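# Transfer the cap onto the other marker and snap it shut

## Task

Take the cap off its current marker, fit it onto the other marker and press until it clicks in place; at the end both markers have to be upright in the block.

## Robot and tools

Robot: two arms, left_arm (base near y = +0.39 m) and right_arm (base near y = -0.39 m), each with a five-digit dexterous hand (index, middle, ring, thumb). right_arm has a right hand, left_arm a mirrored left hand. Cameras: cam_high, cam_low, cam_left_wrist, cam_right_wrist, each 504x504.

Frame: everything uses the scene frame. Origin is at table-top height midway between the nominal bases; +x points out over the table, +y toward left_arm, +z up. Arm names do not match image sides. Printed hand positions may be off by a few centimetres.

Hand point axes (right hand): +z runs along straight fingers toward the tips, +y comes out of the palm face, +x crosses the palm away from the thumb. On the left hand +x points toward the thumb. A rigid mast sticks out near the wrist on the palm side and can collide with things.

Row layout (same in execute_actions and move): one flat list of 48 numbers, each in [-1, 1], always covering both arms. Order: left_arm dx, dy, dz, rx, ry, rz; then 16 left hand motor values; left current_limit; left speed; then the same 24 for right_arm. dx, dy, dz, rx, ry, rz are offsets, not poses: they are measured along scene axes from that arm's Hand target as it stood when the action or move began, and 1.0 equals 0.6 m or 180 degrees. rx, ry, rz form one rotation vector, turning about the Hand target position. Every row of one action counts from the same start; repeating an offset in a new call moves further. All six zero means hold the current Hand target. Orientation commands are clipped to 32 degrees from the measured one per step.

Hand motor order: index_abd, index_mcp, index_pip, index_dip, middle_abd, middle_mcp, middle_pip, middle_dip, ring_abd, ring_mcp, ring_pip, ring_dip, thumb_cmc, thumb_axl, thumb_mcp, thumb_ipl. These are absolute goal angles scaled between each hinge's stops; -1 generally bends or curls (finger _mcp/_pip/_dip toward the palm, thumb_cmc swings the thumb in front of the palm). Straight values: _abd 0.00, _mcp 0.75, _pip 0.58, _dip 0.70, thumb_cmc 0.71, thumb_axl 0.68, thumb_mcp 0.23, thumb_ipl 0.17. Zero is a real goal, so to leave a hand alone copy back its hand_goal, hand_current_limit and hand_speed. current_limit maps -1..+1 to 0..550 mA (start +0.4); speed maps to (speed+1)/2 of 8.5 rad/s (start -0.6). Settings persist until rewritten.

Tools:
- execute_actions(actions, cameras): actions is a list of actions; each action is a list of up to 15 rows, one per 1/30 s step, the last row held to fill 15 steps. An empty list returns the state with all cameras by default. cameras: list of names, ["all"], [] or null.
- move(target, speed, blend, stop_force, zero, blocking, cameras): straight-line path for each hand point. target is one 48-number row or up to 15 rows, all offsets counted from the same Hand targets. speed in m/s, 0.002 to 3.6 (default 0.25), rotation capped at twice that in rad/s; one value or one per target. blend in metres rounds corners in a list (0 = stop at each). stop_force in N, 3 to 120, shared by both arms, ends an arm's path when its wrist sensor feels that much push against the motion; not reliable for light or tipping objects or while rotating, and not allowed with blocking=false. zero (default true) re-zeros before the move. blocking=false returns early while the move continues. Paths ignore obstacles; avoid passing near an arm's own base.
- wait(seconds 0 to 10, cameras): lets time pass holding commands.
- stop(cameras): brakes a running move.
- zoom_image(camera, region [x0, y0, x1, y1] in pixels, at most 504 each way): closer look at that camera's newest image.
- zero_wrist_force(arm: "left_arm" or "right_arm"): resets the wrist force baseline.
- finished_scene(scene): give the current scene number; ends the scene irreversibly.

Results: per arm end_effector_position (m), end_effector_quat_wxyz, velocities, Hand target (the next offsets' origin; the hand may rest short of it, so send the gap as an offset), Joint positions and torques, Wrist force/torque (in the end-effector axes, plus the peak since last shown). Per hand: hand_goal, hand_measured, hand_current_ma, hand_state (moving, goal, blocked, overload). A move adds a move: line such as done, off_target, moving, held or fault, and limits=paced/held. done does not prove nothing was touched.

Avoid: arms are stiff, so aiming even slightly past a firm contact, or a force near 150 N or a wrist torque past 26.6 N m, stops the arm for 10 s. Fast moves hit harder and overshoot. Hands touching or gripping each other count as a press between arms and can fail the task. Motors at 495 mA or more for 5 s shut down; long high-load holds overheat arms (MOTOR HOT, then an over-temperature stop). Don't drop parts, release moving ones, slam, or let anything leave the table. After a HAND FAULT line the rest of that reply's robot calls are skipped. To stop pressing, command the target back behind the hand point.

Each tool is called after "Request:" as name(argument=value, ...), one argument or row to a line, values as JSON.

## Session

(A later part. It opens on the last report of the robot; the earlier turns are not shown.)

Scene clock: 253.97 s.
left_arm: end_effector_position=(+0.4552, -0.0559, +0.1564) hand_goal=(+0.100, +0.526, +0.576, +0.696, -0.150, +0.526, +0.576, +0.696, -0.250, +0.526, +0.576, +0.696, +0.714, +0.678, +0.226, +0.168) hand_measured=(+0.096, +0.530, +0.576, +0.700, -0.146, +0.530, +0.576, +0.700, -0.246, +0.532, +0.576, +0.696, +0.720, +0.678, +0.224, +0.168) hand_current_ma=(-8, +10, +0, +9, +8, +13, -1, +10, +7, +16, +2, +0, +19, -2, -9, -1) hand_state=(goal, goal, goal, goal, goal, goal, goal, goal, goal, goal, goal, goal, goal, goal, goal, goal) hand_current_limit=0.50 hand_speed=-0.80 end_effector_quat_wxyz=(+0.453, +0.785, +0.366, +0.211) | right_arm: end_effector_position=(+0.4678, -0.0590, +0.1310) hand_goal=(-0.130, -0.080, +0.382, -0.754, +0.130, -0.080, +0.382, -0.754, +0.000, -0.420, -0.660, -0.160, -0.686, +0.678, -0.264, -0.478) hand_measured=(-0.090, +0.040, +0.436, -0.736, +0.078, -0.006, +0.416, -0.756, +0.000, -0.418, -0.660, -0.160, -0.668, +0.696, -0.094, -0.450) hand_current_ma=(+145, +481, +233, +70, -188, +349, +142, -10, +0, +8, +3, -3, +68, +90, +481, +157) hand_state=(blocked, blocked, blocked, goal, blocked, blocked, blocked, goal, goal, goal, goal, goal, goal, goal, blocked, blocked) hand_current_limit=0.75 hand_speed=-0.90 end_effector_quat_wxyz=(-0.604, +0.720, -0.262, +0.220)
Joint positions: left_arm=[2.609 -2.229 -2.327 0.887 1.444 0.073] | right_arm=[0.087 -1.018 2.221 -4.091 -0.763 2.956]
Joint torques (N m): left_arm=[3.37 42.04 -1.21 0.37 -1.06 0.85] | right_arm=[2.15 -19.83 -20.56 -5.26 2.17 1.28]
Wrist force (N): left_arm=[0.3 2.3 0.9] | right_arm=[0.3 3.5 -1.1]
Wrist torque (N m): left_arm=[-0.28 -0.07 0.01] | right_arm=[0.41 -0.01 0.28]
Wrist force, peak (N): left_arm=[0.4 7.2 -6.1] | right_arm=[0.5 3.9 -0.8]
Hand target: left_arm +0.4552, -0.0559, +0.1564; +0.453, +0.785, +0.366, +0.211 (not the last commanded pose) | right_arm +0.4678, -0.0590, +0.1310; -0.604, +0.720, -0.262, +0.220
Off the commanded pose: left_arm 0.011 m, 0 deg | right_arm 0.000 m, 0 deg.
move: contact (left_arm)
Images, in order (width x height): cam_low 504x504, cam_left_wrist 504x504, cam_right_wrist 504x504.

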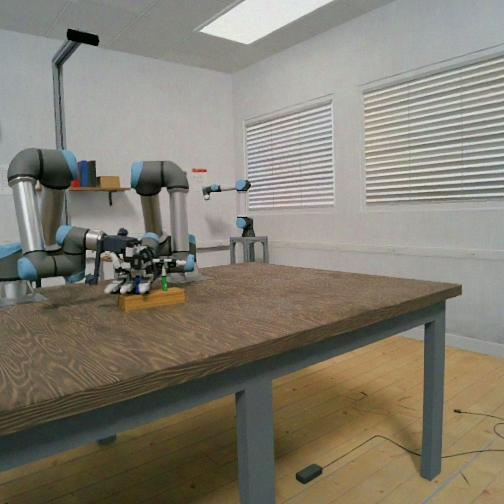

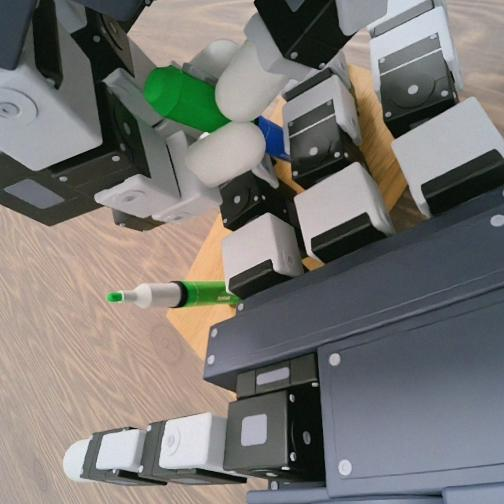

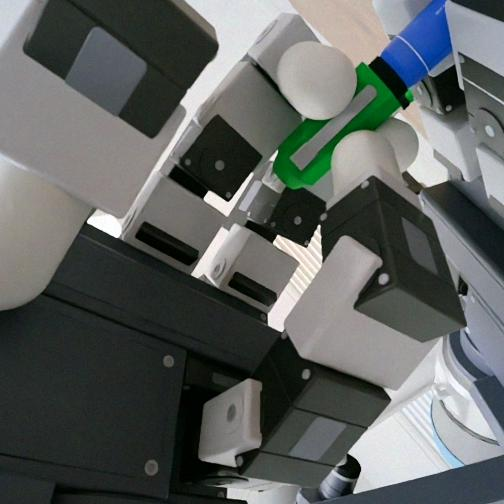

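Request:
move(
  target=[
    [0,0,-0.0075,0,0,0, 0.1,0.525,0.576,0.696,-0.15,0.525,0.576,0.696,-0.25,0.525,0.576,0.696,0.714,0.678,0.226,0.168,0.75,-0.8, 0,0,0,0,0,0,-0.13,-0.081,0.381,-0.754,0.13,-0.081,0.381,-0.754,0,-0.42,-0.66,-0.16,-0.686,0.677,-0.265,-0.479,0.75,-0.9],
  ],
  speed=0.01,
)

Request:
move(
  target=[
    [0,0,0,0,0,0, 0.1,0.525,0.576,0.696,-0.15,0.525,0.576,0.696,-0.25,0.525,0.576,0.696,0.714,0.678,0.226,0.168,0.75,-0.8, 0.0128,-0.0107,0,0,0,0,-0.13,-0.081,0.381,-0.754,0.13,-0.081,0.381,-0.754,0,-0.42,-0.66,-0.16,-0.686,0.677,-0.265,-0.479,0.75,-0.9],
  ],
  speed=0.02,
  cameras=["cam_high","cam_low","cam_left_wrist","cam_right_wrist"],
)

Request:
zoom_image(
  camera="cam_low",
  region=[95, 240, 185, 310],
)

Request:
zoom_image(
  camera="cam_high",
  region=[160, 220, 300, 340],
)

Scene clock: 255.70 s.
left_arm: end_effector_position=(+0.4552, -0.0559, +0.1519) hand_goal=(+0.100, +0.526, +0.576, +0.696, -0.150, +0.526, +0.576, +0.696, -0.250, +0.526, +0.576, +0.696, +0.714, +0.678, +0.226, +0.168) hand_measured=(+0.096, +0.480, +0.576, +0.700, -0.146, +0.482, +0.576, +0.700, -0.246, +0.484, +0.576, +0.696, +0.720, +0.678, +0.224, +0.168) hand_current_ma=(-8, -188, +0, +9, +8, -183, -1, +10, +7, -176, +2, +0, +19, -2, -9, -1) hand_state=(goal, blocked, goal, goal, goal, blocked, goal, goal, goal, blocked, goal, goal, goal, goal, goal, goal) hand_current_limit=0.75 hand_speed=-0.80 end_effector_quat_wxyz=(+0.453, +0.785, +0.366, +0.211) | right_arm: end_effector_position=(+0.4678, -0.0590, +0.1310) hand_goal=(-0.130, -0.080, +0.382, -0.754, +0.130, -0.080, +0.382, -0.754, +0.000, -0.420, -0.660, -0.160, -0.686, +0.678, -0.264, -0.478) hand_measured=(-0.090, +0.040, +0.436, -0.736, +0.078, -0.006, +0.416, -0.756, +0.000, -0.418, -0.660, -0.160, -0.668, +0.696, -0.094, -0.450) hand_current_ma=(+145, +481, +233, +70, -188, +349, +142, -10, +0, +8, +3, -3, +68, +90, +481, +157) hand_state=(blocked, blocked, blocked, goal, blocked, blocked, blocked, goal, goal, goal, goal, goal, goal, goal, blocked, blocked) hand_current_limit=0.75 hand_speed=-0.90 end_effector_quat_wxyz=(-0.604, +0.720, -0.262, +0.220)
Joint positions: left_arm=[2.609 -2.243 -2.325 0.899 1.444 0.073] | right_arm=[0.087 -1.018 2.221 -4.091 -0.763 2.956]
Joint torques (N m): left_arm=[4.27 2.77 11.01 -2.98 -1 0.9] | right_arm=[0.3 -19.5 -19.61 -5.17 2.27 1.25]
Wrist force (N): left_arm=[0.4 25.0 -27.5] | right_arm=[0.8 3.6 -0.8]
Wrist torque (N m): left_arm=[1.78 -0.64 -0.46] | right_arm=[0.41 -0.09 0.33]
Wrist force, peak (N): left_arm=[0.4 24.8 -27.7] | right_arm=[0.5 3.9 -1.0]
Hand target: left_arm +0.4552, -0.0559, +0.1519; +0.453, +0.785, +0.366, +0.211 | right_arm +0.4678, -0.0590, +0.1310; -0.604, +0.720, -0.262, +0.220
Off the commanded pose: left_arm 0.000 m, 0 deg | right_arm 0.000 m, 0 deg.
move: done

Scene clock: 256.53 s.
left_arm: end_effector_position=(+0.4552, -0.0559, +0.1519) hand_goal=(+0.100, +0.526, +0.576, +0.696, -0.150, +0.526, +0.576, +0.696, -0.250, +0.526, +0.576, +0.696, +0.714, +0.678, +0.226, +0.168) hand_measured=(+0.096, +0.480, +0.576, +0.700, -0.146, +0.480, +0.576, +0.700, -0.246, +0.482, +0.576, +0.696, +0.720, +0.678, +0.224, +0.168) hand_current_ma=(-8, -191, +0, +9, +8, -186, -1, +10, +7, -179, +2, +0, +19, -2, -9, -1) hand_state=(goal, blocked, goal, goal, goal, blocked, goal, goal, goal, blocked, goal, goal, goal, goal, goal, goal) hand_current_limit=0.75 hand_speed=-0.80 end_effector_quat_wxyz=(+0.453, +0.785, +0.366, +0.211) | right_arm: end_effector_position=(+0.4754, -0.0653, +0.1310) hand_goal=(-0.130, -0.080, +0.382, -0.754, +0.130, -0.080, +0.382, -0.754, +0.000, -0.420, -0.660, -0.160, -0.686, +0.678, -0.264, -0.478) hand_measured=(-0.090, +0.040, +0.436, -0.750, +0.078, -0.006, +0.416, -0.756, +0.000, -0.418, -0.660, -0.160, -0.668, +0.696, -0.094, -0.456) hand_current_ma=(+145, +481, +233, +16, -188, +349, +142, -10, +0, +8, +3, -3, +68, +90, +481, +118) hand_state=(blocked, blocked, blocked, goal, blocked, blocked, blocked, goal, goal, goal, goal, goal, goal, goal, blocked, blocked) hand_current_limit=0.75 hand_speed=-0.90 end_effector_quat_wxyz=(-0.604, +0.720, -0.262, +0.220)
Joint positions: left_arm=[2.609 -2.243 -2.325 0.899 1.444 0.073] | right_arm=[0.07 -1.013 2.208 -4.078 -0.747 2.95]
Joint torques (N m): left_arm=[3.59 4.55 10.46 -3.3 -1.05 0.71] | right_arm=[-11.68 -19.97 -21.08 1.09 1.94 -1.94]
Wrist force (N): left_arm=[0.6 25.1 -27.9] | right_arm=[-3.0 3.1 -2.1]
Wrist torque (N m): left_arm=[1.81 -0.66 -0.45] | right_arm=[0.42 -0.04 0.46]
Wrist force, peak (N): left_arm=[0.5 25.4 -28.1] | right_arm=[-2.9 3.2 -2.7]
Hand target: left_arm +0.4552, -0.0559, +0.1519; +0.453, +0.785, +0.366, +0.211 | right_arm +0.4755, -0.0654, +0.1310; -0.604, +0.720, -0.262, +0.220
Off the commanded pose: left_arm 0.000 m, 0 deg | right_arm 0.000 m, 0 deg.
move: done

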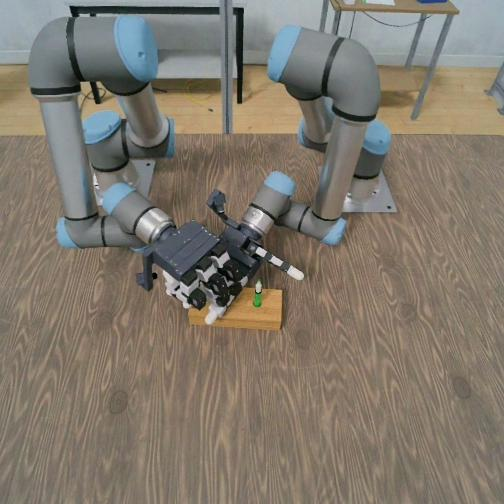

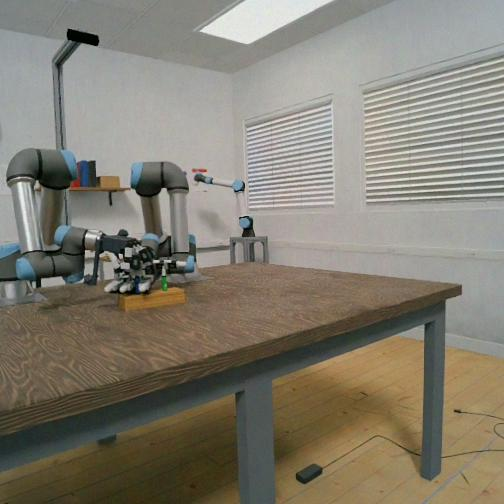

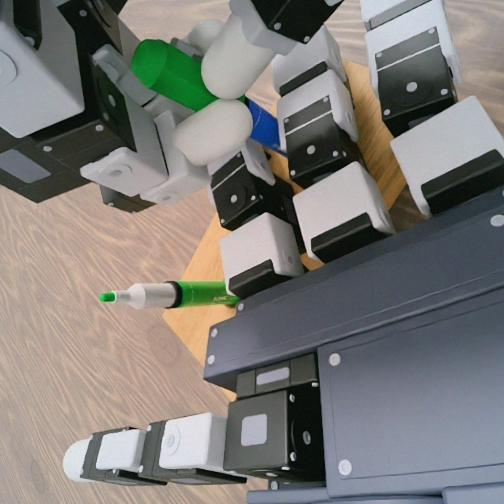

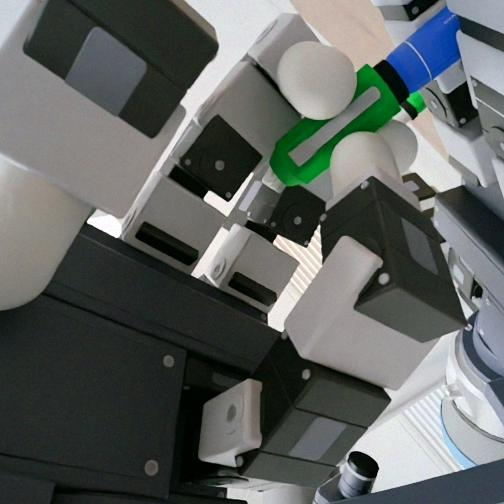

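Scaled by 5.600.

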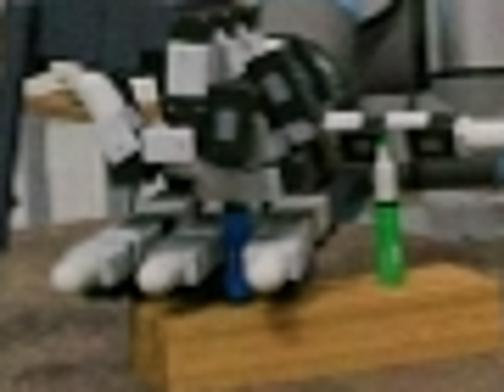

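Scaled by 3.600.

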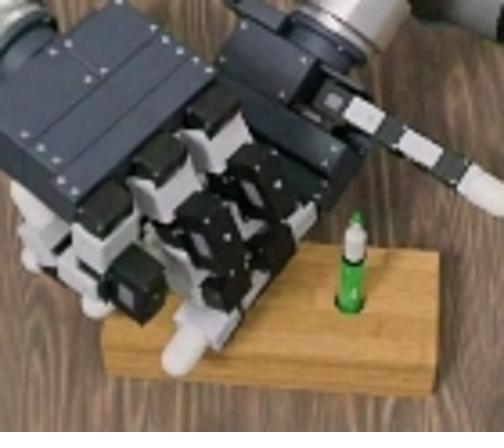

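Request:
move(
  target=[
    [0,0,0.0025,0,0,0, 0.1,0.525,0.576,0.696,-0.15,0.525,0.576,0.696,-0.25,0.525,0.576,0.696,0.714,0.678,0.226,0.168,0.75,-0.8, 0,0,0.0067,0,0,0,-0.13,-0.081,0.381,-0.754,0.13,-0.081,0.381,-0.754,0,-0.42,-0.66,-0.16,-0.686,0.677,-0.265,-0.479,0.75,-0.9],
  ],
  speed=0.01,
)

Request:
move(
  target=[
    [0,0,0,0,0,0, 0.1,0.525,0.576,0.696,-0.15,0.525,0.576,0.696,-0.25,0.525,0.576,0.696,0.714,0.678,0.226,0.168,0.75,-0.8, 0,0,0.005,0,0,0,-0.13,-0.081,0.381,-0.754,0.13,-0.081,0.381,-0.754,0,-0.42,-0.66,-0.16,-0.686,0.677,-0.265,-0.479,0.75,-0.9],
  ],
  speed=0.01,
  cameras=["cam_right_wrist"],
)

Request:
zoom_image(
  camera="cam_right_wrist",
  region=[250, 0, 504, 254],
)

Scene clock: 259.50 s.
left_arm: end_effector_position=(+0.4552, -0.0559, +0.1533) hand_goal=(+0.100, +0.526, +0.576, +0.696, -0.150, +0.526, +0.576, +0.696, -0.250, +0.526, +0.576, +0.696, +0.714, +0.678, +0.226, +0.168) hand_measured=(+0.096, +0.490, +0.576, +0.700, -0.146, +0.490, +0.576, +0.700, -0.246, +0.492, +0.576, +0.696, +0.720, +0.678, +0.224, +0.168) hand_current_ma=(-8, -146, +0, +9, +8, -142, -1, +10, +7, -136, +2, +0, +19, -2, -9, -1) hand_state=(goal, blocked, goal, goal, goal, blocked, goal, goal, goal, blocked, goal, goal, goal, goal, goal, goal) hand_current_limit=0.75 hand_speed=-0.80 end_effector_quat_wxyz=(+0.453, +0.785, +0.366, +0.211) | right_arm: end_effector_position=(+0.4755, -0.0654, +0.1350) hand_goal=(-0.130, -0.080, +0.382, -0.754, +0.130, -0.080, +0.382, -0.754, +0.000, -0.420, -0.660, -0.160, -0.686, +0.678, -0.264, -0.478) hand_measured=(-0.090, +0.038, +0.436, -0.742, +0.078, -0.006, +0.416, -0.758, +0.000, -0.418, -0.660, -0.160, -0.668, +0.698, -0.092, -0.456) hand_current_ma=(+148, +481, +233, +46, -188, +349, +142, -13, +0, +8, +3, -3, +68, +92, +481, +116) hand_state=(blocked, blocked, blocked, goal, blocked, blocked, blocked, goal, goal, goal, goal, goal, goal, goal, blocked, blocked) hand_current_limit=0.75 hand_speed=-0.90 end_effector_quat_wxyz=(-0.604, +0.720, -0.262, +0.220)
Joint positions: left_arm=[2.609 -2.239 -2.326 0.895 1.444 0.073] | right_arm=[0.07 -1.024 2.208 -4.067 -0.746 2.95]
Joint torques (N m): left_arm=[2.65 38.24 -4.22 -1.4 -0.95 0.23] | right_arm=[-9.44 -40.79 -11.06 0.63 1.62 -0.71]
Wrist force (N): left_arm=[0.5 9.1 1.0] | right_arm=[0.0 4.4 -0.6]
Wrist torque (N m): left_arm=[-0.45 -0.09 -0.12] | right_arm=[0.38 -0.06 0.41]
Wrist force, peak (N): left_arm=[0.4 25.2 -28.2] | right_arm=[-2.1 9.5 -1.4]
Hand target: left_arm +0.4552, -0.0559, +0.1534; +0.453, +0.785, +0.366, +0.211 | right_arm +0.4755, -0.0654, +0.1350; -0.604, +0.720, -0.262, +0.220
Off the commanded pose: left_arm 0.000 m, 0 deg | right_arm 0.000 m, 0 deg.
move: done

Scene clock: 260.23 s.
left_arm: end_effector_position=(+0.4552, -0.0559, +0.1534) hand_goal=(+0.100, +0.526, +0.576, +0.696, -0.150, +0.526, +0.576, +0.696, -0.250, +0.526, +0.576, +0.696, +0.714, +0.678, +0.226, +0.168) hand_measured=(+0.096, +0.490, +0.576, +0.700, -0.146, +0.492, +0.576, +0.700, -0.246, +0.492, +0.576, +0.696, +0.720, +0.678, +0.224, +0.168) hand_current_ma=(-8, -144, +0, +9, +8, -139, -1, +10, +7, -134, +2, +0, +19, -2, -9, -1) hand_state=(goal, blocked, goal, goal, goal, blocked, goal, goal, goal, blocked, goal, goal, goal, goal, goal, goal) hand_current_limit=0.75 hand_speed=-0.80 end_effector_quat_wxyz=(+0.453, +0.785, +0.366, +0.211) | right_arm: end_effector_position=(+0.4755, -0.0654, +0.1380) hand_goal=(-0.130, -0.080, +0.382, -0.754, +0.130, -0.080, +0.382, -0.754, +0.000, -0.420, -0.660, -0.160, -0.686, +0.678, -0.264, -0.478) hand_measured=(-0.090, +0.038, +0.436, -0.742, +0.078, -0.006, +0.416, -0.760, +0.000, -0.418, -0.660, -0.160, -0.668, +0.698, -0.092, -0.456) hand_current_ma=(+148, +481, +233, +46, -188, +349, +142, -18, +0, +8, +3, -3, +68, +92, +481, +116) hand_state=(blocked, blocked, blocked, goal, blocked, blocked, blocked, goal, goal, goal, goal, goal, goal, goal, blocked, blocked) hand_current_limit=0.75 hand_speed=-0.90 end_effector_quat_wxyz=(-0.604, +0.720, -0.262, +0.220)
Joint positions: left_arm=[2.609 -2.238 -2.326 0.895 1.444 0.073] | right_arm=[0.07 -1.032 2.208 -4.059 -0.746 2.95]
Joint torques (N m): left_arm=[3.69 38.54 -5.52 -1.3 -0.96 0.29] | right_arm=[-7.35 -40.89 -0.18 1.05 1.89 0.01]
Wrist force (N): left_arm=[0.4 8.9 0.8] | right_arm=[0.3 4.1 -0.9]
Wrist torque (N m): left_arm=[-0.43 -0.08 -0.13] | right_arm=[0.46 -0.05 0.41]
Wrist force, peak (N): left_arm=[0.5 9.3 0.8] | right_arm=[-0.2 4.8 -1.0]
Hand target: left_arm +0.4552, -0.0559, +0.1534; +0.453, +0.785, +0.366, +0.211 | right_arm +0.4755, -0.0654, +0.1380; -0.604, +0.720, -0.262, +0.220
Off the commanded pose: left_arm 0.000 m, 0 deg | right_arm 0.000 m, 0 deg.
move: done
Images, in order (width x height): cam_right_wrist 504x504.

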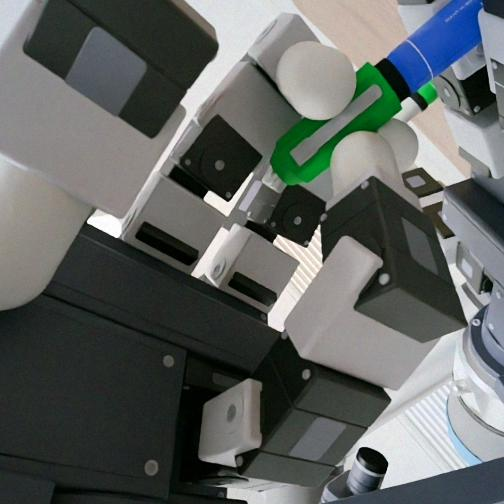

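Scaled by 1.984.

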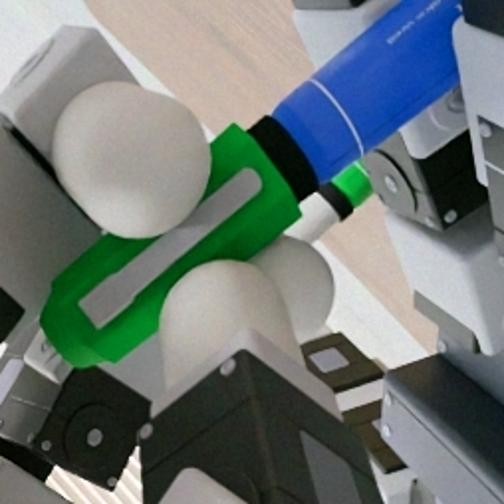

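Request:
move(
  target=[
    [0,0,0,0,0,0, 0.1,0.525,0.576,0.696,-0.15,0.525,0.576,0.696,-0.25,0.525,0.576,0.696,0.714,0.678,0.226,0.168,0.75,-0.8, 0,0,-0.0117,0,0,0,-0.13,-0.081,0.381,-0.754,0.13,-0.081,0.381,-0.754,0,-0.42,-0.66,-0.16,-0.686,0.677,-0.265,-0.479,0.75,-0.9],
    [0,0,0,0,0,0, 0.1,0.525,0.576,0.696,-0.15,0.525,0.576,0.696,-0.25,0.525,0.576,0.696,0.714,0.678,0.226,0.168,0.75,-0.8, 0.0077,-0.0064,-0.0117,0,0,0,-0.13,-0.081,0.381,-0.754,0.13,-0.081,0.381,-0.754,0,-0.42,-0.66,-0.16,-0.686,0.677,-0.265,-0.479,0.75,-0.9],
  ],
  speed=0.02,
)

Request:
move(
  target=[
    [0,0,0,0,0,0, -0.3,0.525,0.576,0.696,0.3,0.525,0.576,0.696,-0.25,0.525,0.576,0.696,0.714,0.678,0.226,0.168,0.75,-0.85, 0,0,0,0,0,0,-0.13,-0.081,0.381,-0.754,0.13,-0.081,0.381,-0.754,0,-0.42,-0.66,-0.16,-0.686,0.677,-0.265,-0.479,0.75,-0.9],
  ],
  speed=0.02,
  cameras=["cam_low","cam_right_wrist","cam_left_wrist"],
)

Request:
zoom_image(
  camera="cam_right_wrist",
  region=[250, 0, 504, 254],
)

Scene clock: 263.23 s.
left_arm: end_effector_position=(+0.4552, -0.0559, +0.1534) hand_goal=(+0.100, +0.526, +0.576, +0.696, -0.150, +0.526, +0.576, +0.696, -0.250, +0.526, +0.576, +0.696, +0.714, +0.678, +0.226, +0.168) hand_measured=(+0.096, +0.490, +0.576, +0.700, -0.146, +0.492, +0.576, +0.700, -0.246, +0.492, +0.576, +0.696, +0.720, +0.678, +0.224, +0.168) hand_current_ma=(-8, -144, +0, +9, +8, -139, -1, +10, +7, -134, +2, +0, +19, -2, -9, -1) hand_state=(goal, blocked, goal, goal, goal, blocked, goal, goal, goal, blocked, goal, goal, goal, goal, goal, goal) hand_current_limit=0.75 hand_speed=-0.80 end_effector_quat_wxyz=(+0.453, +0.785, +0.366, +0.211) | right_arm: end_effector_position=(+0.4801, -0.0692, +0.1310) hand_goal=(-0.130, -0.080, +0.382, -0.754, +0.130, -0.080, +0.382, -0.754, +0.000, -0.420, -0.660, -0.160, -0.686, +0.678, -0.264, -0.478) hand_measured=(-0.068, +0.038, +0.434, -0.770, +0.088, -0.006, +0.416, -0.758, +0.000, -0.418, -0.660, -0.160, -0.666, +0.700, -0.092, -0.472) hand_current_ma=(+233, +481, +217, -62, -152, +349, +142, -14, +0, +8, +3, -3, +81, +107, +481, +34) hand_state=(blocked, blocked, blocked, goal, blocked, blocked, blocked, goal, goal, goal, goal, goal, blocked, blocked, blocked, goal) hand_current_limit=0.75 hand_speed=-0.90 end_effector_quat_wxyz=(-0.604, +0.720, -0.262, +0.220)
Joint positions: left_arm=[2.609 -2.238 -2.326 0.895 1.444 0.073] | right_arm=[0.06 -1.01 2.2 -4.07 -0.737 2.946]
Joint torques (N m): left_arm=[3.21 37.76 -4.02 -1.1 -1.04 0.07] | right_arm=[-15.49 -17.98 -22 1.62 0.3 -2.55]
Wrist force (N): left_arm=[1.9 11.2 0.5] | right_arm=[-9.1 -1.7 -4.7]
Wrist torque (N m): left_arm=[-0.48 -0.01 -0.07] | right_arm=[0.39 -0.07 0.55]
Wrist force, peak (N): left_arm=[1.9 11.5 0.6] | right_arm=[-9.1 -2.2 -4.7]
Hand target: left_arm +0.4552, -0.0559, +0.1534; +0.453, +0.785, +0.366, +0.211 | right_arm +0.4801, -0.0692, +0.1310; -0.604, +0.720, -0.262, +0.220
Off the commanded pose: left_arm 0.000 m, 0 deg | right_arm 0.000 m, 0 deg.
move: done

Scene clock: 263.73 s.
left_arm: end_effector_position=(+0.4552, -0.0559, +0.1534) hand_goal=(-0.300, +0.526, +0.576, +0.696, +0.300, +0.526, +0.576, +0.696, -0.250, +0.526, +0.576, +0.696, +0.714, +0.678, +0.226, +0.168) hand_measured=(-0.002, +0.490, +0.576, +0.700, -0.066, +0.492, +0.576, +0.700, -0.246, +0.492, +0.576, +0.696, +0.720, +0.678, +0.224, +0.168) hand_current_ma=(+468, -144, +2, +9, -481, -139, -1, +10, +7, -134, +2, +0, +19, -2, -9, -1) hand_state=(moving, blocked, goal, goal, moving, blocked, goal, goal, goal, blocked, goal, goal, goal, goal, goal, goal) hand_current_limit=0.75 hand_speed=-0.85 end_effector_quat_wxyz=(+0.453, +0.785, +0.366, +0.211) | right_arm: end_effector_position=(+0.4801, -0.0692, +0.1310) hand_goal=(-0.130, -0.080, +0.382, -0.754, +0.130, -0.080, +0.382, -0.754, +0.000, -0.420, -0.660, -0.160, -0.686, +0.678, -0.264, -0.478) hand_measured=(-0.064, +0.038, +0.432, -0.770, +0.090, -0.006, +0.416, -0.758, +0.000, -0.418, -0.660, -0.160, -0.666, +0.700, -0.092, -0.472) hand_current_ma=(+244, +481, +213, -63, -144, +349, +142, -14, +0, +8, +3, -3, +83, +110, +481, +32) hand_state=(blocked, blocked, blocked, goal, blocked, blocked, blocked, goal, goal, goal, goal, goal, blocked, blocked, blocked, goal) hand_current_limit=0.75 hand_speed=-0.90 end_effector_quat_wxyz=(-0.604, +0.720, -0.262, +0.220)
Joint positions: left_arm=[2.609 -2.238 -2.326 0.895 1.444 0.073] | right_arm=[0.06 -1.01 2.2 -4.07 -0.737 2.946]
Joint torques (N m): left_arm=[2.88 35.59 -6.01 -1.24 -0.84 0.14] | right_arm=[-14.78 -18.18 -22.63 1.41 0.13 -2.58]
Wrist force (N): left_arm=[0.9 12.0 0.2] | right_arm=[-9.4 -2.2 -5.6]
Wrist torque (N m): left_arm=[-0.36 -0.10 -0.25] | right_arm=[0.39 -0.07 0.56]
Wrist force, peak (N): left_arm=[0.9 12.0 0.2] | right_arm=[-9.6 -2.5 -5.7]
Hand target: left_arm +0.4552, -0.0559, +0.1534; +0.453, +0.785, +0.366, +0.211 | right_arm +0.4801, -0.0692, +0.1310; -0.604, +0.720, -0.262, +0.220
Off the commanded pose: left_arm 0.000 m, 0 deg | right_arm 0.000 m, 0 deg.
move: done
Images, in order (width x height): cam_low 504x504, cam_left_wrist 504x504, cam_right_wrist 504x504.

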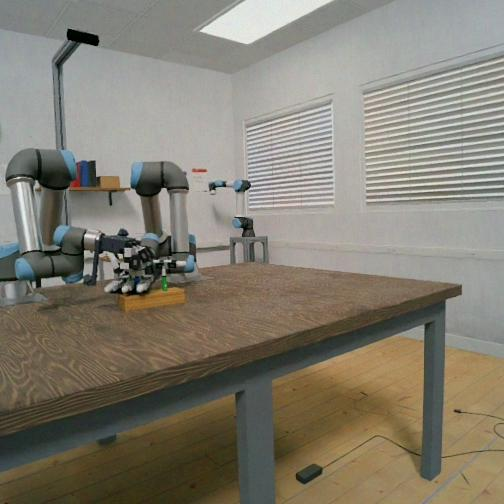

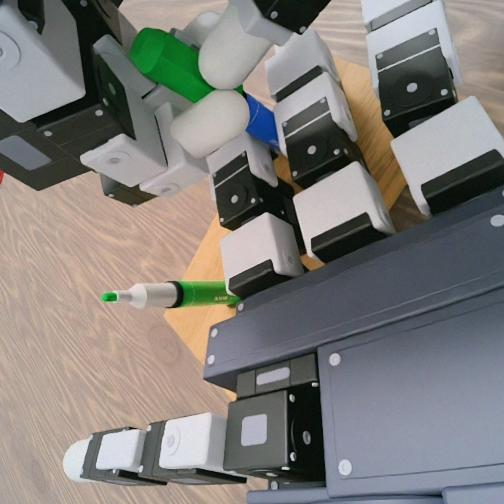

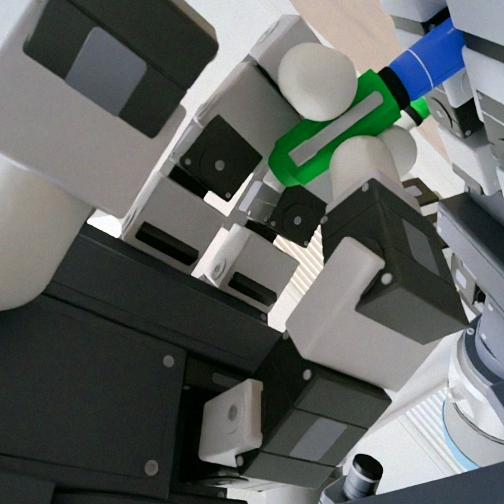

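Scaled by 1.984.

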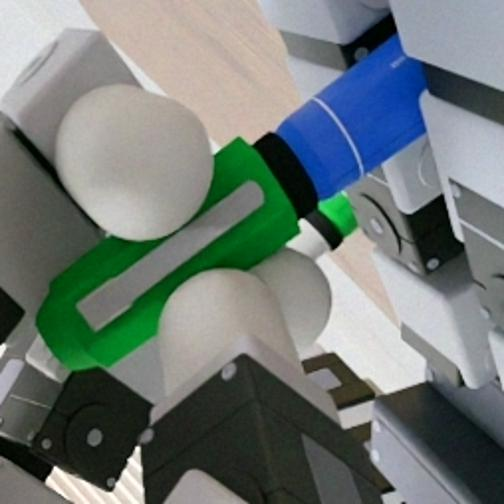

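Request:
move(
  target=[
    [0,0,0,0,0,0, -0.3,0.525,0.576,0.696,0.3,0.525,0.576,0.696,-0.25,0.525,0.576,0.696,0.714,0.678,0.226,0.168,0.75,-0.85, 0,0,0.005,0,0,0,-0.13,-0.081,0.381,-0.754,0.13,-0.081,0.381,-0.754,0,-0.42,-0.66,-0.16,-0.686,0.677,-0.265,-0.479,0.75,-0.9],
  ],
  speed=0.01,
)

Request:
move(
  target=[
    [0,0,0,0,0,0, -0.3,0.525,0.576,0.696,0.3,0.525,0.576,0.696,-0.25,0.525,0.576,0.696,0.714,0.678,0.226,0.168,0.75,-0.85, 0,0,0.005,0,0,0,-0.13,-0.081,0.381,-0.754,0.13,-0.081,0.381,-0.754,0,-0.42,-0.66,-0.16,-0.686,0.677,-0.265,-0.479,0.75,-0.9],
  ],
  speed=0.01,
)

Request:
move(
  target=[
    [0,0,0,0,0,0, -0.3,0.525,0.576,0.696,0.3,0.525,0.576,0.696,-0.25,0.525,0.576,0.696,0.714,0.678,0.226,0.168,0.75,-0.85, 0,0,0.0034,0,0,0,-0.13,-0.081,0.381,-0.754,0.13,-0.081,0.381,-0.754,0,-0.42,-0.66,-0.16,-0.686,0.677,-0.265,-0.479,0.75,-0.9],
  ],
  speed=0.01,
  cameras=["cam_low","cam_right_wrist","cam_left_wrist"],
)

Request:
zoom_image(
  camera="cam_right_wrist",
  region=[250, 0, 504, 254],
)

Scene clock: 265.63 s.
left_arm: end_effector_position=(+0.4552, -0.0559, +0.1534) hand_goal=(-0.300, +0.526, +0.576, +0.696, +0.300, +0.526, +0.576, +0.696, -0.250, +0.526, +0.576, +0.696, +0.714, +0.678, +0.226, +0.168) hand_measured=(-0.012, +0.490, +0.576, +0.700, -0.066, +0.492, +0.576, +0.700, -0.246, +0.492, +0.576, +0.696, +0.720, +0.678, +0.224, +0.168) hand_current_ma=(+481, -144, +2, +9, -481, -139, -1, +10, +7, -135, +2, +0, +19, -2, -9, -1) hand_state=(blocked, blocked, goal, goal, blocked, blocked, goal, goal, goal, blocked, goal, goal, goal, goal, goal, goal) hand_current_limit=0.75 hand_speed=-0.85 end_effector_quat_wxyz=(+0.453, +0.785, +0.366, +0.211) | right_arm: end_effector_position=(+0.4801, -0.0692, +0.1340) hand_goal=(-0.130, -0.080, +0.382, -0.754, +0.130, -0.080, +0.382, -0.754, +0.000, -0.420, -0.660, -0.160, -0.686, +0.678, -0.264, -0.478) hand_measured=(-0.058, +0.032, +0.432, -0.730, +0.090, -0.010, +0.416, -0.756, +0.000, -0.418, -0.660, -0.160, -0.664, +0.702, -0.084, -0.460) hand_current_ma=(+271, +481, +212, +96, -142, +323, +142, -7, +0, +8, +3, -3, +85, +123, +481, +103) hand_state=(blocked, blocked, blocked, blocked, blocked, blocked, blocked, goal, goal, goal, goal, goal, blocked, blocked, blocked, goal) hand_current_limit=0.75 hand_speed=-0.90 end_effector_quat_wxyz=(-0.604, +0.720, -0.262, +0.220)
Joint positions: left_arm=[2.609 -2.238 -2.326 0.895 1.444 0.073] | right_arm=[0.06 -1.018 2.2 -4.062 -0.737 2.946]
Joint torques (N m): left_arm=[2.39 29.36 -4.58 -1.33 -1.08 -0.17] | right_arm=[-13.06 -44.67 -11.4 -0.09 -0.67 -1.64]
Wrist force (N): left_arm=[-0.6 14.0 -1.5] | right_arm=[-6.9 11.1 -0.9]
Wrist torque (N m): left_arm=[-0.34 -0.29 -0.33] | right_arm=[0.50 -0.04 0.44]
Wrist force, peak (N): left_arm=[-0.5 14.4 -1.6] | right_arm=[-6.8 11.2 -1.1]
Hand target: left_arm +0.4552, -0.0559, +0.1534; +0.453, +0.785, +0.366, +0.211 | right_arm +0.4801, -0.0692, +0.1340; -0.604, +0.720, -0.262, +0.220
Off the commanded pose: left_arm 0.000 m, 0 deg | right_arm 0.000 m, 0 deg.
move: done

Scene clock: 266.37 s.
left_arm: end_effector_position=(+0.4552, -0.0559, +0.1534) hand_goal=(-0.300, +0.526, +0.576, +0.696, +0.300, +0.526, +0.576, +0.696, -0.250, +0.526, +0.576, +0.696, +0.714, +0.678, +0.226, +0.168) hand_measured=(-0.016, +0.490, +0.576, +0.700, -0.066, +0.492, +0.576, +0.700, -0.246, +0.492, +0.576, +0.696, +0.720, +0.678, +0.224, +0.168) hand_current_ma=(+481, -144, +1, +9, -481, -139, -1, +10, +7, -135, +2, +0, +19, -2, -9, -1) hand_state=(blocked, blocked, goal, goal, blocked, blocked, goal, goal, goal, blocked, goal, goal, goal, goal, goal, goal) hand_current_limit=0.75 hand_speed=-0.85 end_effector_quat_wxyz=(+0.453, +0.785, +0.366, +0.211) | right_arm: end_effector_position=(+0.4801, -0.0692, +0.1370) hand_goal=(-0.130, -0.080, +0.382, -0.754, +0.130, -0.080, +0.382, -0.754, +0.000, -0.420, -0.660, -0.160, -0.686, +0.678, -0.264, -0.478) hand_measured=(-0.058, +0.030, +0.432, -0.730, +0.090, -0.014, +0.416, -0.756, +0.000, -0.418, -0.660, -0.160, -0.664, +0.704, -0.084, -0.458) hand_current_ma=(+271, +481, +212, +99, -142, +311, +142, -7, +0, +8, +3, -3, +85, +124, +481, +105) hand_state=(blocked, blocked, blocked, blocked, blocked, blocked, blocked, goal, goal, goal, goal, goal, blocked, blocked, blocked, goal) hand_current_limit=0.75 hand_speed=-0.90 end_effector_quat_wxyz=(-0.604, +0.720, -0.262, +0.220)
Joint positions: left_arm=[2.609 -2.238 -2.326 0.895 1.444 0.073] | right_arm=[0.06 -1.026 2.2 -4.054 -0.737 2.946]
Joint torques (N m): left_arm=[3.29 25.96 -4.45 -1.24 -0.7 -0.24] | right_arm=[-11.65 -45.51 -0.84 -0.33 -0.64 -0.49]
Wrist force (N): left_arm=[0.8 10.3 1.2] | right_arm=[-5.1 10.2 -1.6]
Wrist torque (N m): left_arm=[-0.46 -0.11 -0.18] | right_arm=[0.49 -0.01 0.38]
Wrist force, peak (N): left_arm=[-0.7 14.5 -1.8] | right_arm=[-7.0 11.6 -0.6]
Hand target: left_arm +0.4552, -0.0559, +0.1534; +0.453, +0.785, +0.366, +0.211 | right_arm +0.4801, -0.0692, +0.1370; -0.604, +0.720, -0.262, +0.220
Off the commanded pose: left_arm 0.000 m, 0 deg | right_arm 0.000 m, 0 deg.
move: done

Scene clock: 267.07 s.
left_arm: end_effector_position=(+0.4552, -0.0559, +0.1534) hand_goal=(-0.300, +0.526, +0.576, +0.696, +0.300, +0.526, +0.576, +0.696, -0.250, +0.526, +0.576, +0.696, +0.714, +0.678, +0.226, +0.168) hand_measured=(-0.016, +0.490, +0.576, +0.700, -0.066, +0.492, +0.576, +0.700, -0.246, +0.492, +0.576, +0.696, +0.720, +0.678, +0.224, +0.168) hand_current_ma=(+481, -144, +1, +9, -481, -139, -1, +10, +7, -133, +2, +0, +19, -2, -9, -1) hand_state=(blocked, blocked, goal, goal, blocked, blocked, goal, goal, goal, blocked, goal, goal, goal, goal, goal, goal) hand_current_limit=0.75 hand_speed=-0.85 end_effector_quat_wxyz=(+0.453, +0.785, +0.366, +0.211) | right_arm: end_effector_position=(+0.4801, -0.0692, +0.1390) hand_goal=(-0.130, -0.080, +0.382, -0.754, +0.130, -0.080, +0.382, -0.754, +0.000, -0.420, -0.660, -0.160, -0.686, +0.678, -0.264, -0.478) hand_measured=(-0.058, +0.030, +0.432, -0.730, +0.090, -0.014, +0.416, -0.756, +0.000, -0.418, -0.660, -0.160, -0.664, +0.704, -0.084, -0.458) hand_current_ma=(+271, +481, +212, +100, -142, +311, +142, -7, +0, +8, +3, -3, +85, +124, +481, +105) hand_state=(blocked, blocked, blocked, blocked, blocked, blocked, blocked, goal, goal, goal, goal, goal, blocked, blocked, blocked, goal) hand_current_limit=0.75 hand_speed=-0.90 end_effector_quat_wxyz=(-0.604, +0.720, -0.262, +0.220)
Joint positions: left_arm=[2.609 -2.238 -2.326 0.895 1.444 0.073] | right_arm=[0.06 -1.031 2.2 -4.048 -0.737 2.946]
Joint torques (N m): left_arm=[2.96 24.22 -3.77 -1.27 0.09 -0.3] | right_arm=[-10.43 -43.52 -6.13 -0.07 -0.86 0.21]
Wrist force (N): left_arm=[-1.3 8.2 -1.2] | right_arm=[-3.1 8.8 -0.7]
Wrist torque (N m): left_arm=[-0.31 -0.22 -0.28] | right_arm=[0.45 -0.03 0.39]
Wrist force, peak (N): left_arm=[0.8 10.2 1.2] | right_arm=[-5.0 10.4 -1.6]
Hand target: left_arm +0.4552, -0.0559, +0.1534; +0.453, +0.785, +0.366, +0.211 | right_arm +0.4801, -0.0692, +0.1391; -0.604, +0.720, -0.262, +0.220
Off the commanded pose: left_arm 0.000 m, 0 deg | right_arm 0.000 m, 0 deg.
move: done
Images, in order (width x height): cam_low 504x504, cam_left_wrist 504x504, cam_right_wrist 504x504.

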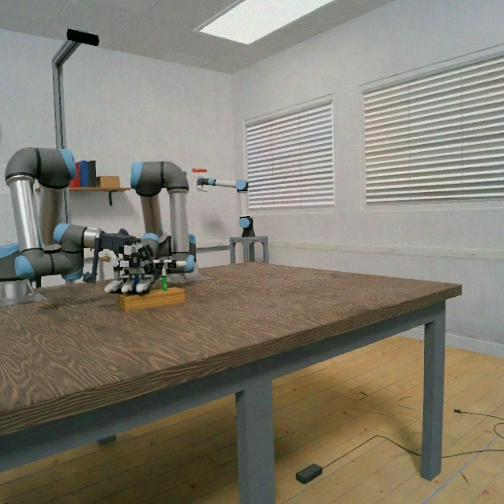

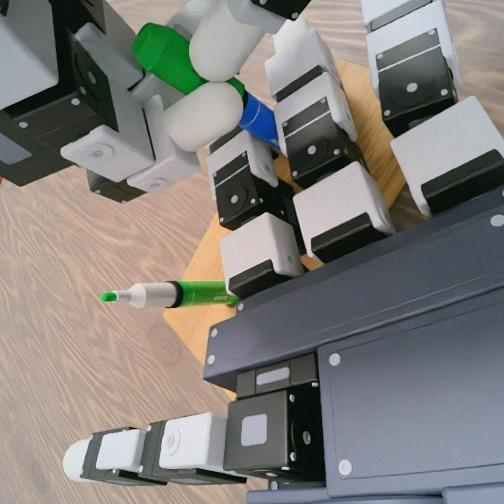

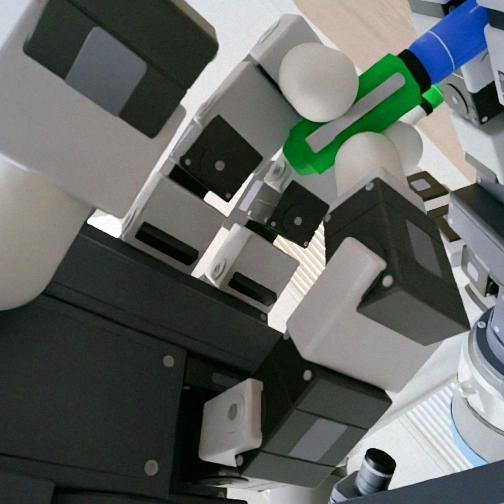

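Scaled by 1.984.

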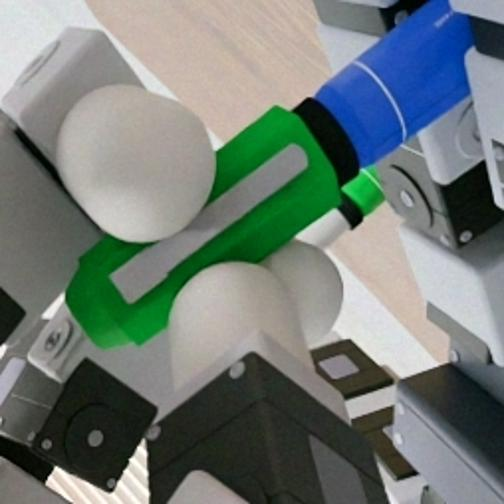

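Request:
move(
  target=[
    [0,0,0,0,0,0, 0.15,0.525,0.576,0.696,-0.17,0.525,0.576,0.696,-0.25,0.525,0.576,0.696,0.714,0.678,0.226,0.168,0.5,-0.8, -0.0205,0.017,-0.003,0,0,0,-0.13,-0.081,0.381,-0.754,0.13,-0.081,0.381,-0.754,0,-0.42,-0.66,-0.16,-0.686,0.677,-0.265,-0.479,0.75,-0.9],
    [0,0,0.008,0,0,0, 0.15,0.525,0.576,0.696,-0.17,0.525,0.576,0.696,-0.25,0.525,0.576,0.696,0.714,0.678,0.226,0.168,0.5,-0.8, -0.0205,0.017,-0.003,0,0,0,-0.13,-0.081,0.381,-0.754,0.13,-0.081,0.381,-0.754,0,-0.42,-0.66,-0.16,-0.686,0.677,-0.265,-0.479,0.75,-0.9],
  ],
  speed=0.04,
)

Request:
move(
  target=[
    [-0.14,0.1175,0.008,0,0,0, 0.15,0.525,0.576,0.696,-0.17,0.525,0.576,0.696,-0.25,0.525,0.576,0.696,0.714,0.678,0.226,0.168,0.5,-0.8, 0,0,0,0,0,0,-0.13,-0.081,0.381,-0.754,0.13,-0.081,0.381,-0.754,0,-0.42,-0.66,-0.16,-0.686,0.677,-0.265,-0.479,0.75,-0.9],
  ],
  speed=0.12,
  cameras=["cam_high","cam_low","cam_right_wrist","cam_left_wrist"],
)

Request:
zoom_image(
  camera="cam_low",
  region=[95, 240, 185, 310],
)

Request:
zoom_image(
  camera="cam_high",
  region=[160, 220, 300, 340],
)

Scene clock: 279.43 s.
left_arm: end_effector_position=(+0.4552, -0.0559, +0.1581) hand_goal=(+0.150, +0.526, +0.576, +0.696, -0.170, +0.526, +0.576, +0.696, -0.250, +0.526, +0.576, +0.696, +0.714, +0.678, +0.226, +0.168) hand_measured=(+0.146, +0.534, +0.576, +0.700, -0.166, +0.532, +0.576, +0.700, -0.246, +0.532, +0.576, +0.696, +0.720, +0.678, +0.224, +0.168) hand_current_ma=(-8, +23, +1, +9, +9, +21, +0, +10, +7, +20, +2, +0, +19, -2, -9, -1) hand_state=(goal, goal, goal, goal, goal, goal, goal, goal, goal, goal, goal, goal, goal, goal, goal, goal) hand_current_limit=0.50 hand_speed=-0.80 end_effector_quat_wxyz=(+0.453, +0.785, +0.366, +0.211) | right_arm: end_effector_position=(+0.4678, -0.0590, +0.1373) hand_goal=(-0.130, -0.080, +0.382, -0.754, +0.130, -0.080, +0.382, -0.754, +0.000, -0.420, -0.660, -0.160, -0.686, +0.678, -0.264, -0.478) hand_measured=(-0.072, +0.030, +0.432, -0.730, +0.090, -0.014, +0.410, -0.766, +0.000, -0.418, -0.660, -0.160, -0.666, +0.704, -0.084, -0.460) hand_current_ma=(+213, +481, +212, +99, -142, +311, +113, -46, +0, +8, +3, -3, +80, +124, +481, +100) hand_state=(blocked, blocked, blocked, blocked, blocked, blocked, blocked, goal, goal, goal, goal, goal, goal, blocked, blocked, goal) hand_current_limit=0.75 hand_speed=-0.90 end_effector_quat_wxyz=(-0.604, +0.720, -0.262, +0.220)
Joint positions: left_arm=[2.609 -2.223 -2.328 0.882 1.444 0.073] | right_arm=[0.087 -1.035 2.221 -4.074 -0.763 2.956]
Joint torques (N m): left_arm=[3.75 41.24 -2.22 0.52 1.13 -0.72] | right_arm=[10.97 -40.41 2.37 -5.12 -2.32 1.53]
Wrist force (N): left_arm=[0.0 1.0 1.0] | right_arm=[0.7 3.4 -0.9]
Wrist torque (N m): left_arm=[-0.35 -0.03 0.02] | right_arm=[0.43 -0.01 0.24]
Wrist force, peak (N): left_arm=[0.8 9.8 -1.5] | right_arm=[-3.1 10.0 -1.0]
Hand target: left_arm +0.4552, -0.0559, +0.1582; +0.453, +0.785, +0.366, +0.211 | right_arm +0.4678, -0.0590, +0.1373; -0.604, +0.720, -0.262, +0.220
Off the commanded pose: left_arm 0.000 m, 0 deg | right_arm 0.000 m, 0 deg.
move: done

Scene clock: 280.97 s.
left_arm: end_effector_position=(+0.3712, +0.0146, +0.1630) hand_goal=(+0.150, +0.526, +0.576, +0.696, -0.170, +0.526, +0.576, +0.696, -0.250, +0.526, +0.576, +0.696, +0.714, +0.678, +0.226, +0.168) hand_measured=(+0.146, +0.534, +0.576, +0.700, -0.166, +0.532, +0.576, +0.700, -0.246, +0.532, +0.576, +0.696, +0.720, +0.678, +0.224, +0.168) hand_current_ma=(-8, +24, +1, +9, +9, +22, +0, +10, +7, +21, +2, +0, +19, -2, -9, -1) hand_state=(goal, goal, goal, goal, goal, goal, goal, goal, goal, goal, goal, goal, goal, goal, goal, goal) hand_current_limit=0.50 hand_speed=-0.80 end_effector_quat_wxyz=(+0.453, +0.785, +0.366, +0.211) | right_arm: end_effector_position=(+0.4678, -0.0590, +0.1373) hand_goal=(-0.130, -0.080, +0.382, -0.754, +0.130, -0.080, +0.382, -0.754, +0.000, -0.420, -0.660, -0.160, -0.686, +0.678, -0.264, -0.478) hand_measured=(-0.072, +0.030, +0.432, -0.730, +0.090, -0.014, +0.410, -0.766, +0.000, -0.418, -0.660, -0.160, -0.666, +0.704, -0.084, -0.460) hand_current_ma=(+213, +481, +212, +99, -142, +311, +113, -46, +0, +8, +3, -3, +80, +124, +481, +100) hand_state=(blocked, blocked, blocked, blocked, blocked, blocked, blocked, goal, goal, goal, goal, goal, goal, blocked, blocked, goal) hand_current_limit=0.75 hand_speed=-0.90 end_effector_quat_wxyz=(-0.604, +0.720, -0.262, +0.220)
Joint positions: left_arm=[2.671 -2.192 -2.63 1.148 1.391 0.105] | right_arm=[0.087 -1.035 2.221 -4.074 -0.763 2.956]
Joint torques (N m): left_arm=[6.13 13.95 -6.34 5.15 -1.89 1.36] | right_arm=[11.93 -40.52 1.92 -5.02 -2.23 1.44]
Wrist force (N): left_arm=[-0.1 1.1 1.1] | right_arm=[0.6 3.3 -0.9]
Wrist torque (N m): left_arm=[-0.39 -0.04 -0.08] | right_arm=[0.41 0.00 0.23]
Wrist force, peak (N): left_arm=[0.0 1.6 1.6] | right_arm=[0.9 3.8 -0.8]
Hand target: left_arm +0.3712, +0.0146, +0.1630; +0.453, +0.785, +0.366, +0.211 | right_arm +0.4678, -0.0590, +0.1373; -0.604, +0.720, -0.262, +0.220
Off the commanded pose: left_arm 0.000 m, 0 deg | right_arm 0.000 m, 0 deg.
move: done

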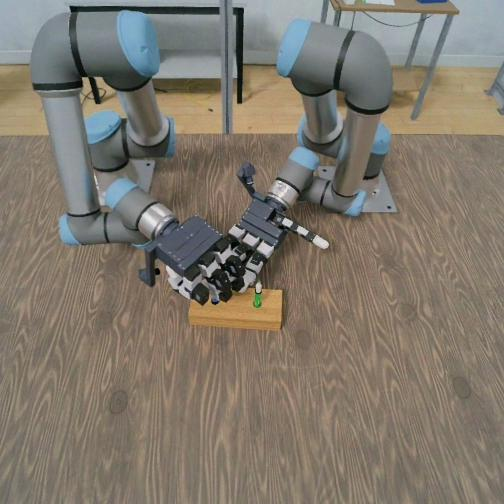

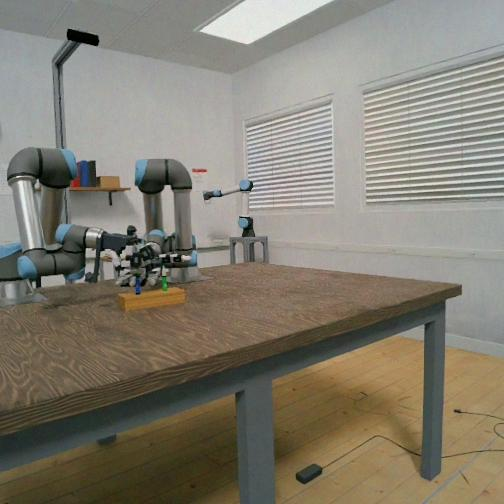

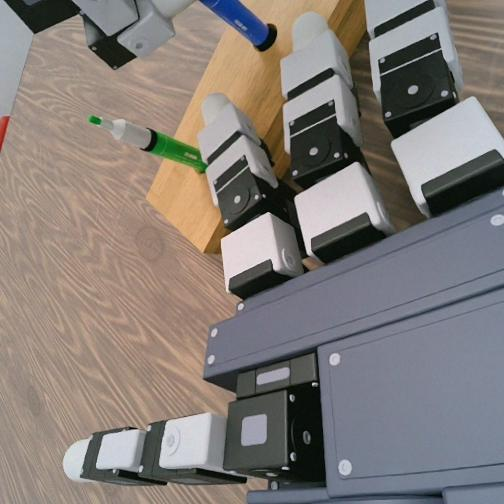

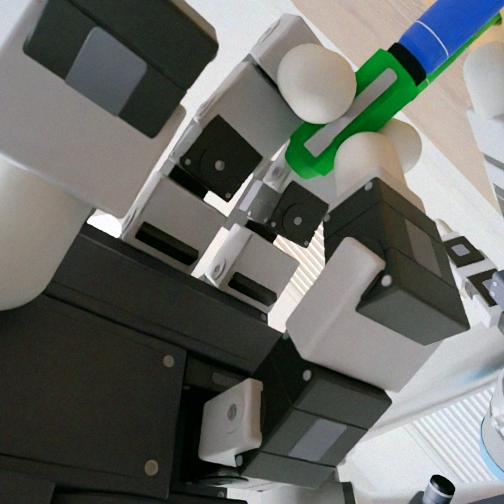

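Scaled by 5.600.

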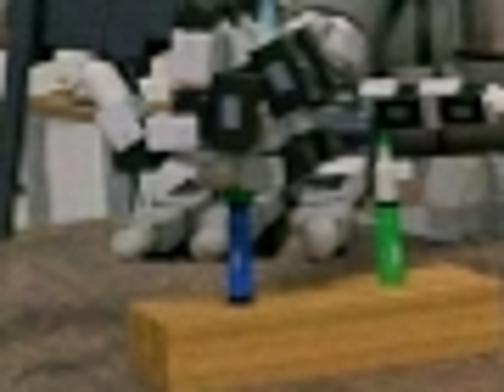

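Scaled by 3.600.

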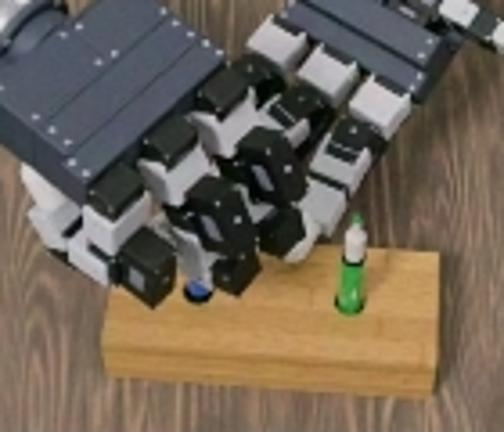

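Request:
execute_actions(
  actions=[],
)

Scene clock: 283.53 s.
left_arm: end_effector_position=(+0.3712, +0.0146, +0.1630) hand_goal=(+0.150, +0.526, +0.576, +0.696, -0.170, +0.526, +0.576, +0.696, -0.250, +0.526, +0.576, +0.696, +0.714, +0.678, +0.226, +0.168) hand_measured=(+0.146, +0.534, +0.576, +0.700, -0.166, +0.532, +0.576, +0.700, -0.246, +0.532, +0.576, +0.696, +0.720, +0.678, +0.224, +0.168) hand_current_ma=(-8, +24, +1, +9, +9, +22, +0, +10, +7, +21, +2, +0, +19, -2, -9, -1) hand_state=(goal, goal, goal, goal, goal, goal, goal, goal, goal, goal, goal, goal, goal, goal, goal, goal) hand_current_limit=0.50 hand_speed=-0.80 end_effector_quat_wxyz=(+0.453, +0.785, +0.366, +0.211) | right_arm: end_effector_position=(+0.4678, -0.0590, +0.1373) hand_goal=(-0.130, -0.080, +0.382, -0.754, +0.130, -0.080, +0.382, -0.754, +0.000, -0.420, -0.660, -0.160, -0.686, +0.678, -0.264, -0.478) hand_measured=(-0.072, +0.030, +0.432, -0.730, +0.090, -0.014, +0.410, -0.766, +0.000, -0.418, -0.660, -0.160, -0.666, +0.704, -0.084, -0.460) hand_current_ma=(+213, +481, +212, +99, -142, +311, +113, -46, +0, +8, +3, -3, +80, +124, +481, +100) hand_state=(blocked, blocked, blocked, blocked, blocked, blocked, blocked, goal, goal, goal, goal, goal, goal, blocked, blocked, goal) hand_current_limit=0.75 hand_speed=-0.90 end_effector_quat_wxyz=(-0.604, +0.720, -0.262, +0.220)
Joint positions: left_arm=[2.671 -2.192 -2.63 1.148 1.391 0.105] | right_arm=[0.087 -1.035 2.221 -4.074 -0.763 2.956]
Joint velocities: within noise
Joint torques (N m): left_arm=[6.66 12.39 -7.04 5.05 -1.76 1.3] | right_arm=[11.1 -39.28 1.97 -5.13 -2.28 1.26]
Wrist force (N): left_arm=[0.0 1.1 1.1] | right_arm=[1.0 3.3 -0.6]
Wrist torque (N m): left_arm=[-0.39 -0.05 -0.06] | right_arm=[0.38 -0.06 0.26]
Wrist force, peak (N): left_arm=[-0.3 1.4 1.3] | right_arm=[1.0 3.8 -0.6]
Hand target: left_arm +0.3712, +0.0146, +0.1630; +0.453, +0.785, +0.366, +0.211 | right_arm +0.4678, -0.0590, +0.1373; -0.604, +0.720, -0.262, +0.220
Off the commanded pose: left_arm 0.000 m, 0 deg | right_arm 0.000 m, 0 deg.

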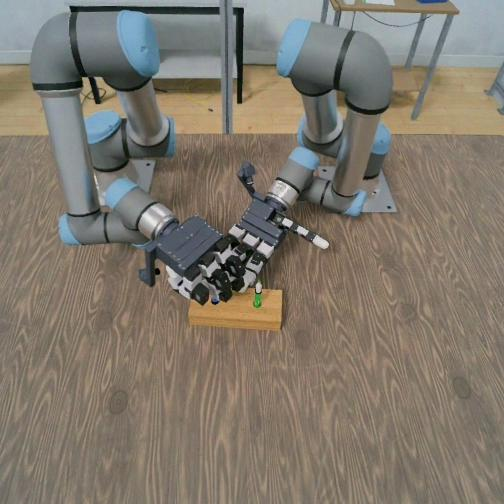

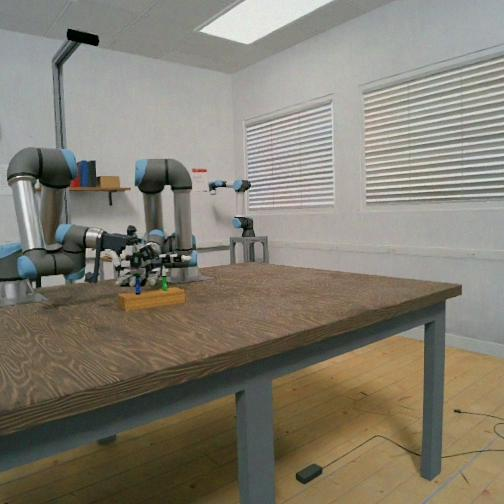

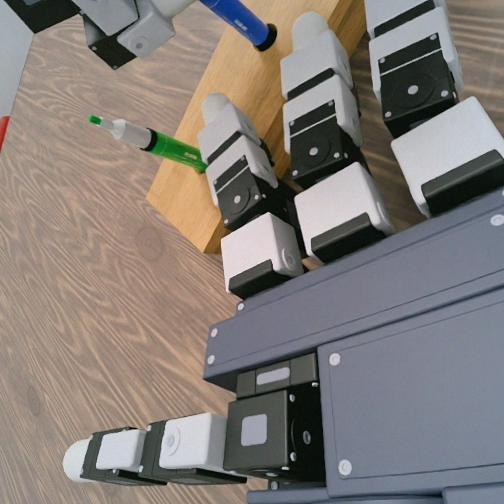

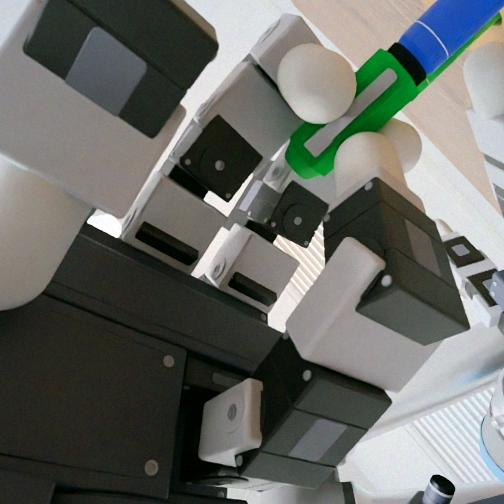

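Request:
move(
  target=[
    [0,0,0,0,0,0,0.15,0.525,0.576,0.696,-0.17,0.525,0.576,0.696,-0.25,0.525,0.576,0.696,0.714,0.678,0.226,0.168,0.5,-0.8,0,0,0,0,0,0,0.1,0.342,0.285,-0.029,-0.1,0.342,0.285,-0.029,0,-0.42,-0.66,-0.16,-0.686,0.677,0.112,-0.157,0.5,-0.85],
  ],
  cameras=["cam_right_wrist"],
)

Scene clock: 323.50 s.
left_arm: end_effector_position=(+0.3712, +0.0146, +0.1630) hand_goal=(+0.150, +0.526, +0.576, +0.696, -0.170, +0.526, +0.576, +0.696, -0.250, +0.526, +0.576, +0.696, +0.714, +0.678, +0.226, +0.168) hand_measured=(+0.146, +0.534, +0.576, +0.700, -0.166, +0.532, +0.576, +0.700, -0.246, +0.532, +0.576, +0.696, +0.720, +0.678, +0.224, +0.168) hand_current_ma=(-8, +24, +1, +9, +9, +22, +0, +10, +7, +21, +2, +0, +19, -2, -9, -1) hand_state=(goal, goal, goal, goal, goal, goal, goal, goal, goal, goal, goal, goal, goal, goal, goal, goal) hand_current_limit=0.50 hand_speed=-0.80 end_effector_quat_wxyz=(+0.453, +0.785, +0.366, +0.211) | right_arm: end_effector_position=(+0.4678, -0.0590, +0.1373) hand_goal=(+0.100, +0.342, +0.286, -0.028, -0.100, +0.342, +0.286, -0.028, +0.000, -0.420, -0.660, -0.160, -0.686, +0.678, +0.112, -0.156) hand_measured=(+0.096, +0.324, +0.288, -0.030, -0.096, +0.324, +0.288, -0.030, +0.000, -0.418, -0.660, -0.160, -0.682, +0.680, +0.110, -0.158) hand_current_ma=(-10, -73, +5, -8, +11, -71, +5, -9, +0, +8, +3, -3, +12, +10, -7, -5) hand_state=(goal, goal, goal, goal, goal, goal, goal, goal, goal, goal, goal, goal, goal, goal, goal, goal) hand_current_limit=0.50 hand_speed=-0.85 end_effector_quat_wxyz=(-0.604, +0.720, -0.262, +0.220)
Joint positions: left_arm=[2.671 -2.192 -2.63 1.148 1.391 0.105] | right_arm=[0.087 -1.035 2.221 -4.074 -0.763 2.956]
Joint torques (N m): left_arm=[5.63 13.45 -7.58 5.12 -1.86 1.36] | right_arm=[11.54 -39.31 -0.11 -4.96 -2.38 1.15]
Wrist force (N): left_arm=[0.0 1.5 1.4] | right_arm=[0.2 3.4 -1.1]
Wrist torque (N m): left_arm=[-0.36 -0.06 -0.07] | right_arm=[0.39 -0.01 0.27]
Wrist force, peak (N): left_arm=[0.0 1.5 1.4] | right_arm=[1.2 3.9 -0.5]
Hand target: left_arm +0.3712, +0.0146, +0.1630; +0.453, +0.785, +0.366, +0.211 | right_arm +0.4678, -0.0590, +0.1373; -0.604, +0.720, -0.262, +0.220
Off the commanded pose: left_arm 0.000 m, 0 deg | right_arm 0.000 m, 0 deg.
move: done
Images, in order (width x height): cam_right_wrist 504x504.

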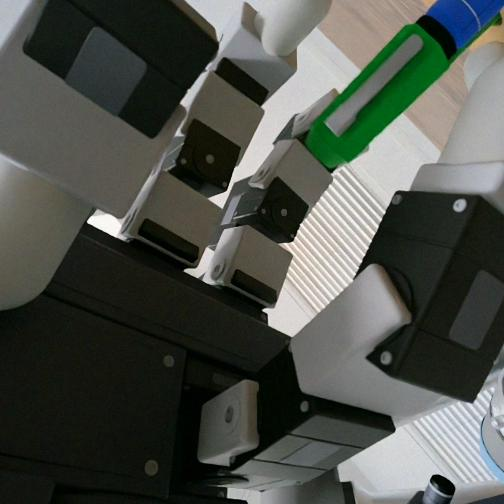

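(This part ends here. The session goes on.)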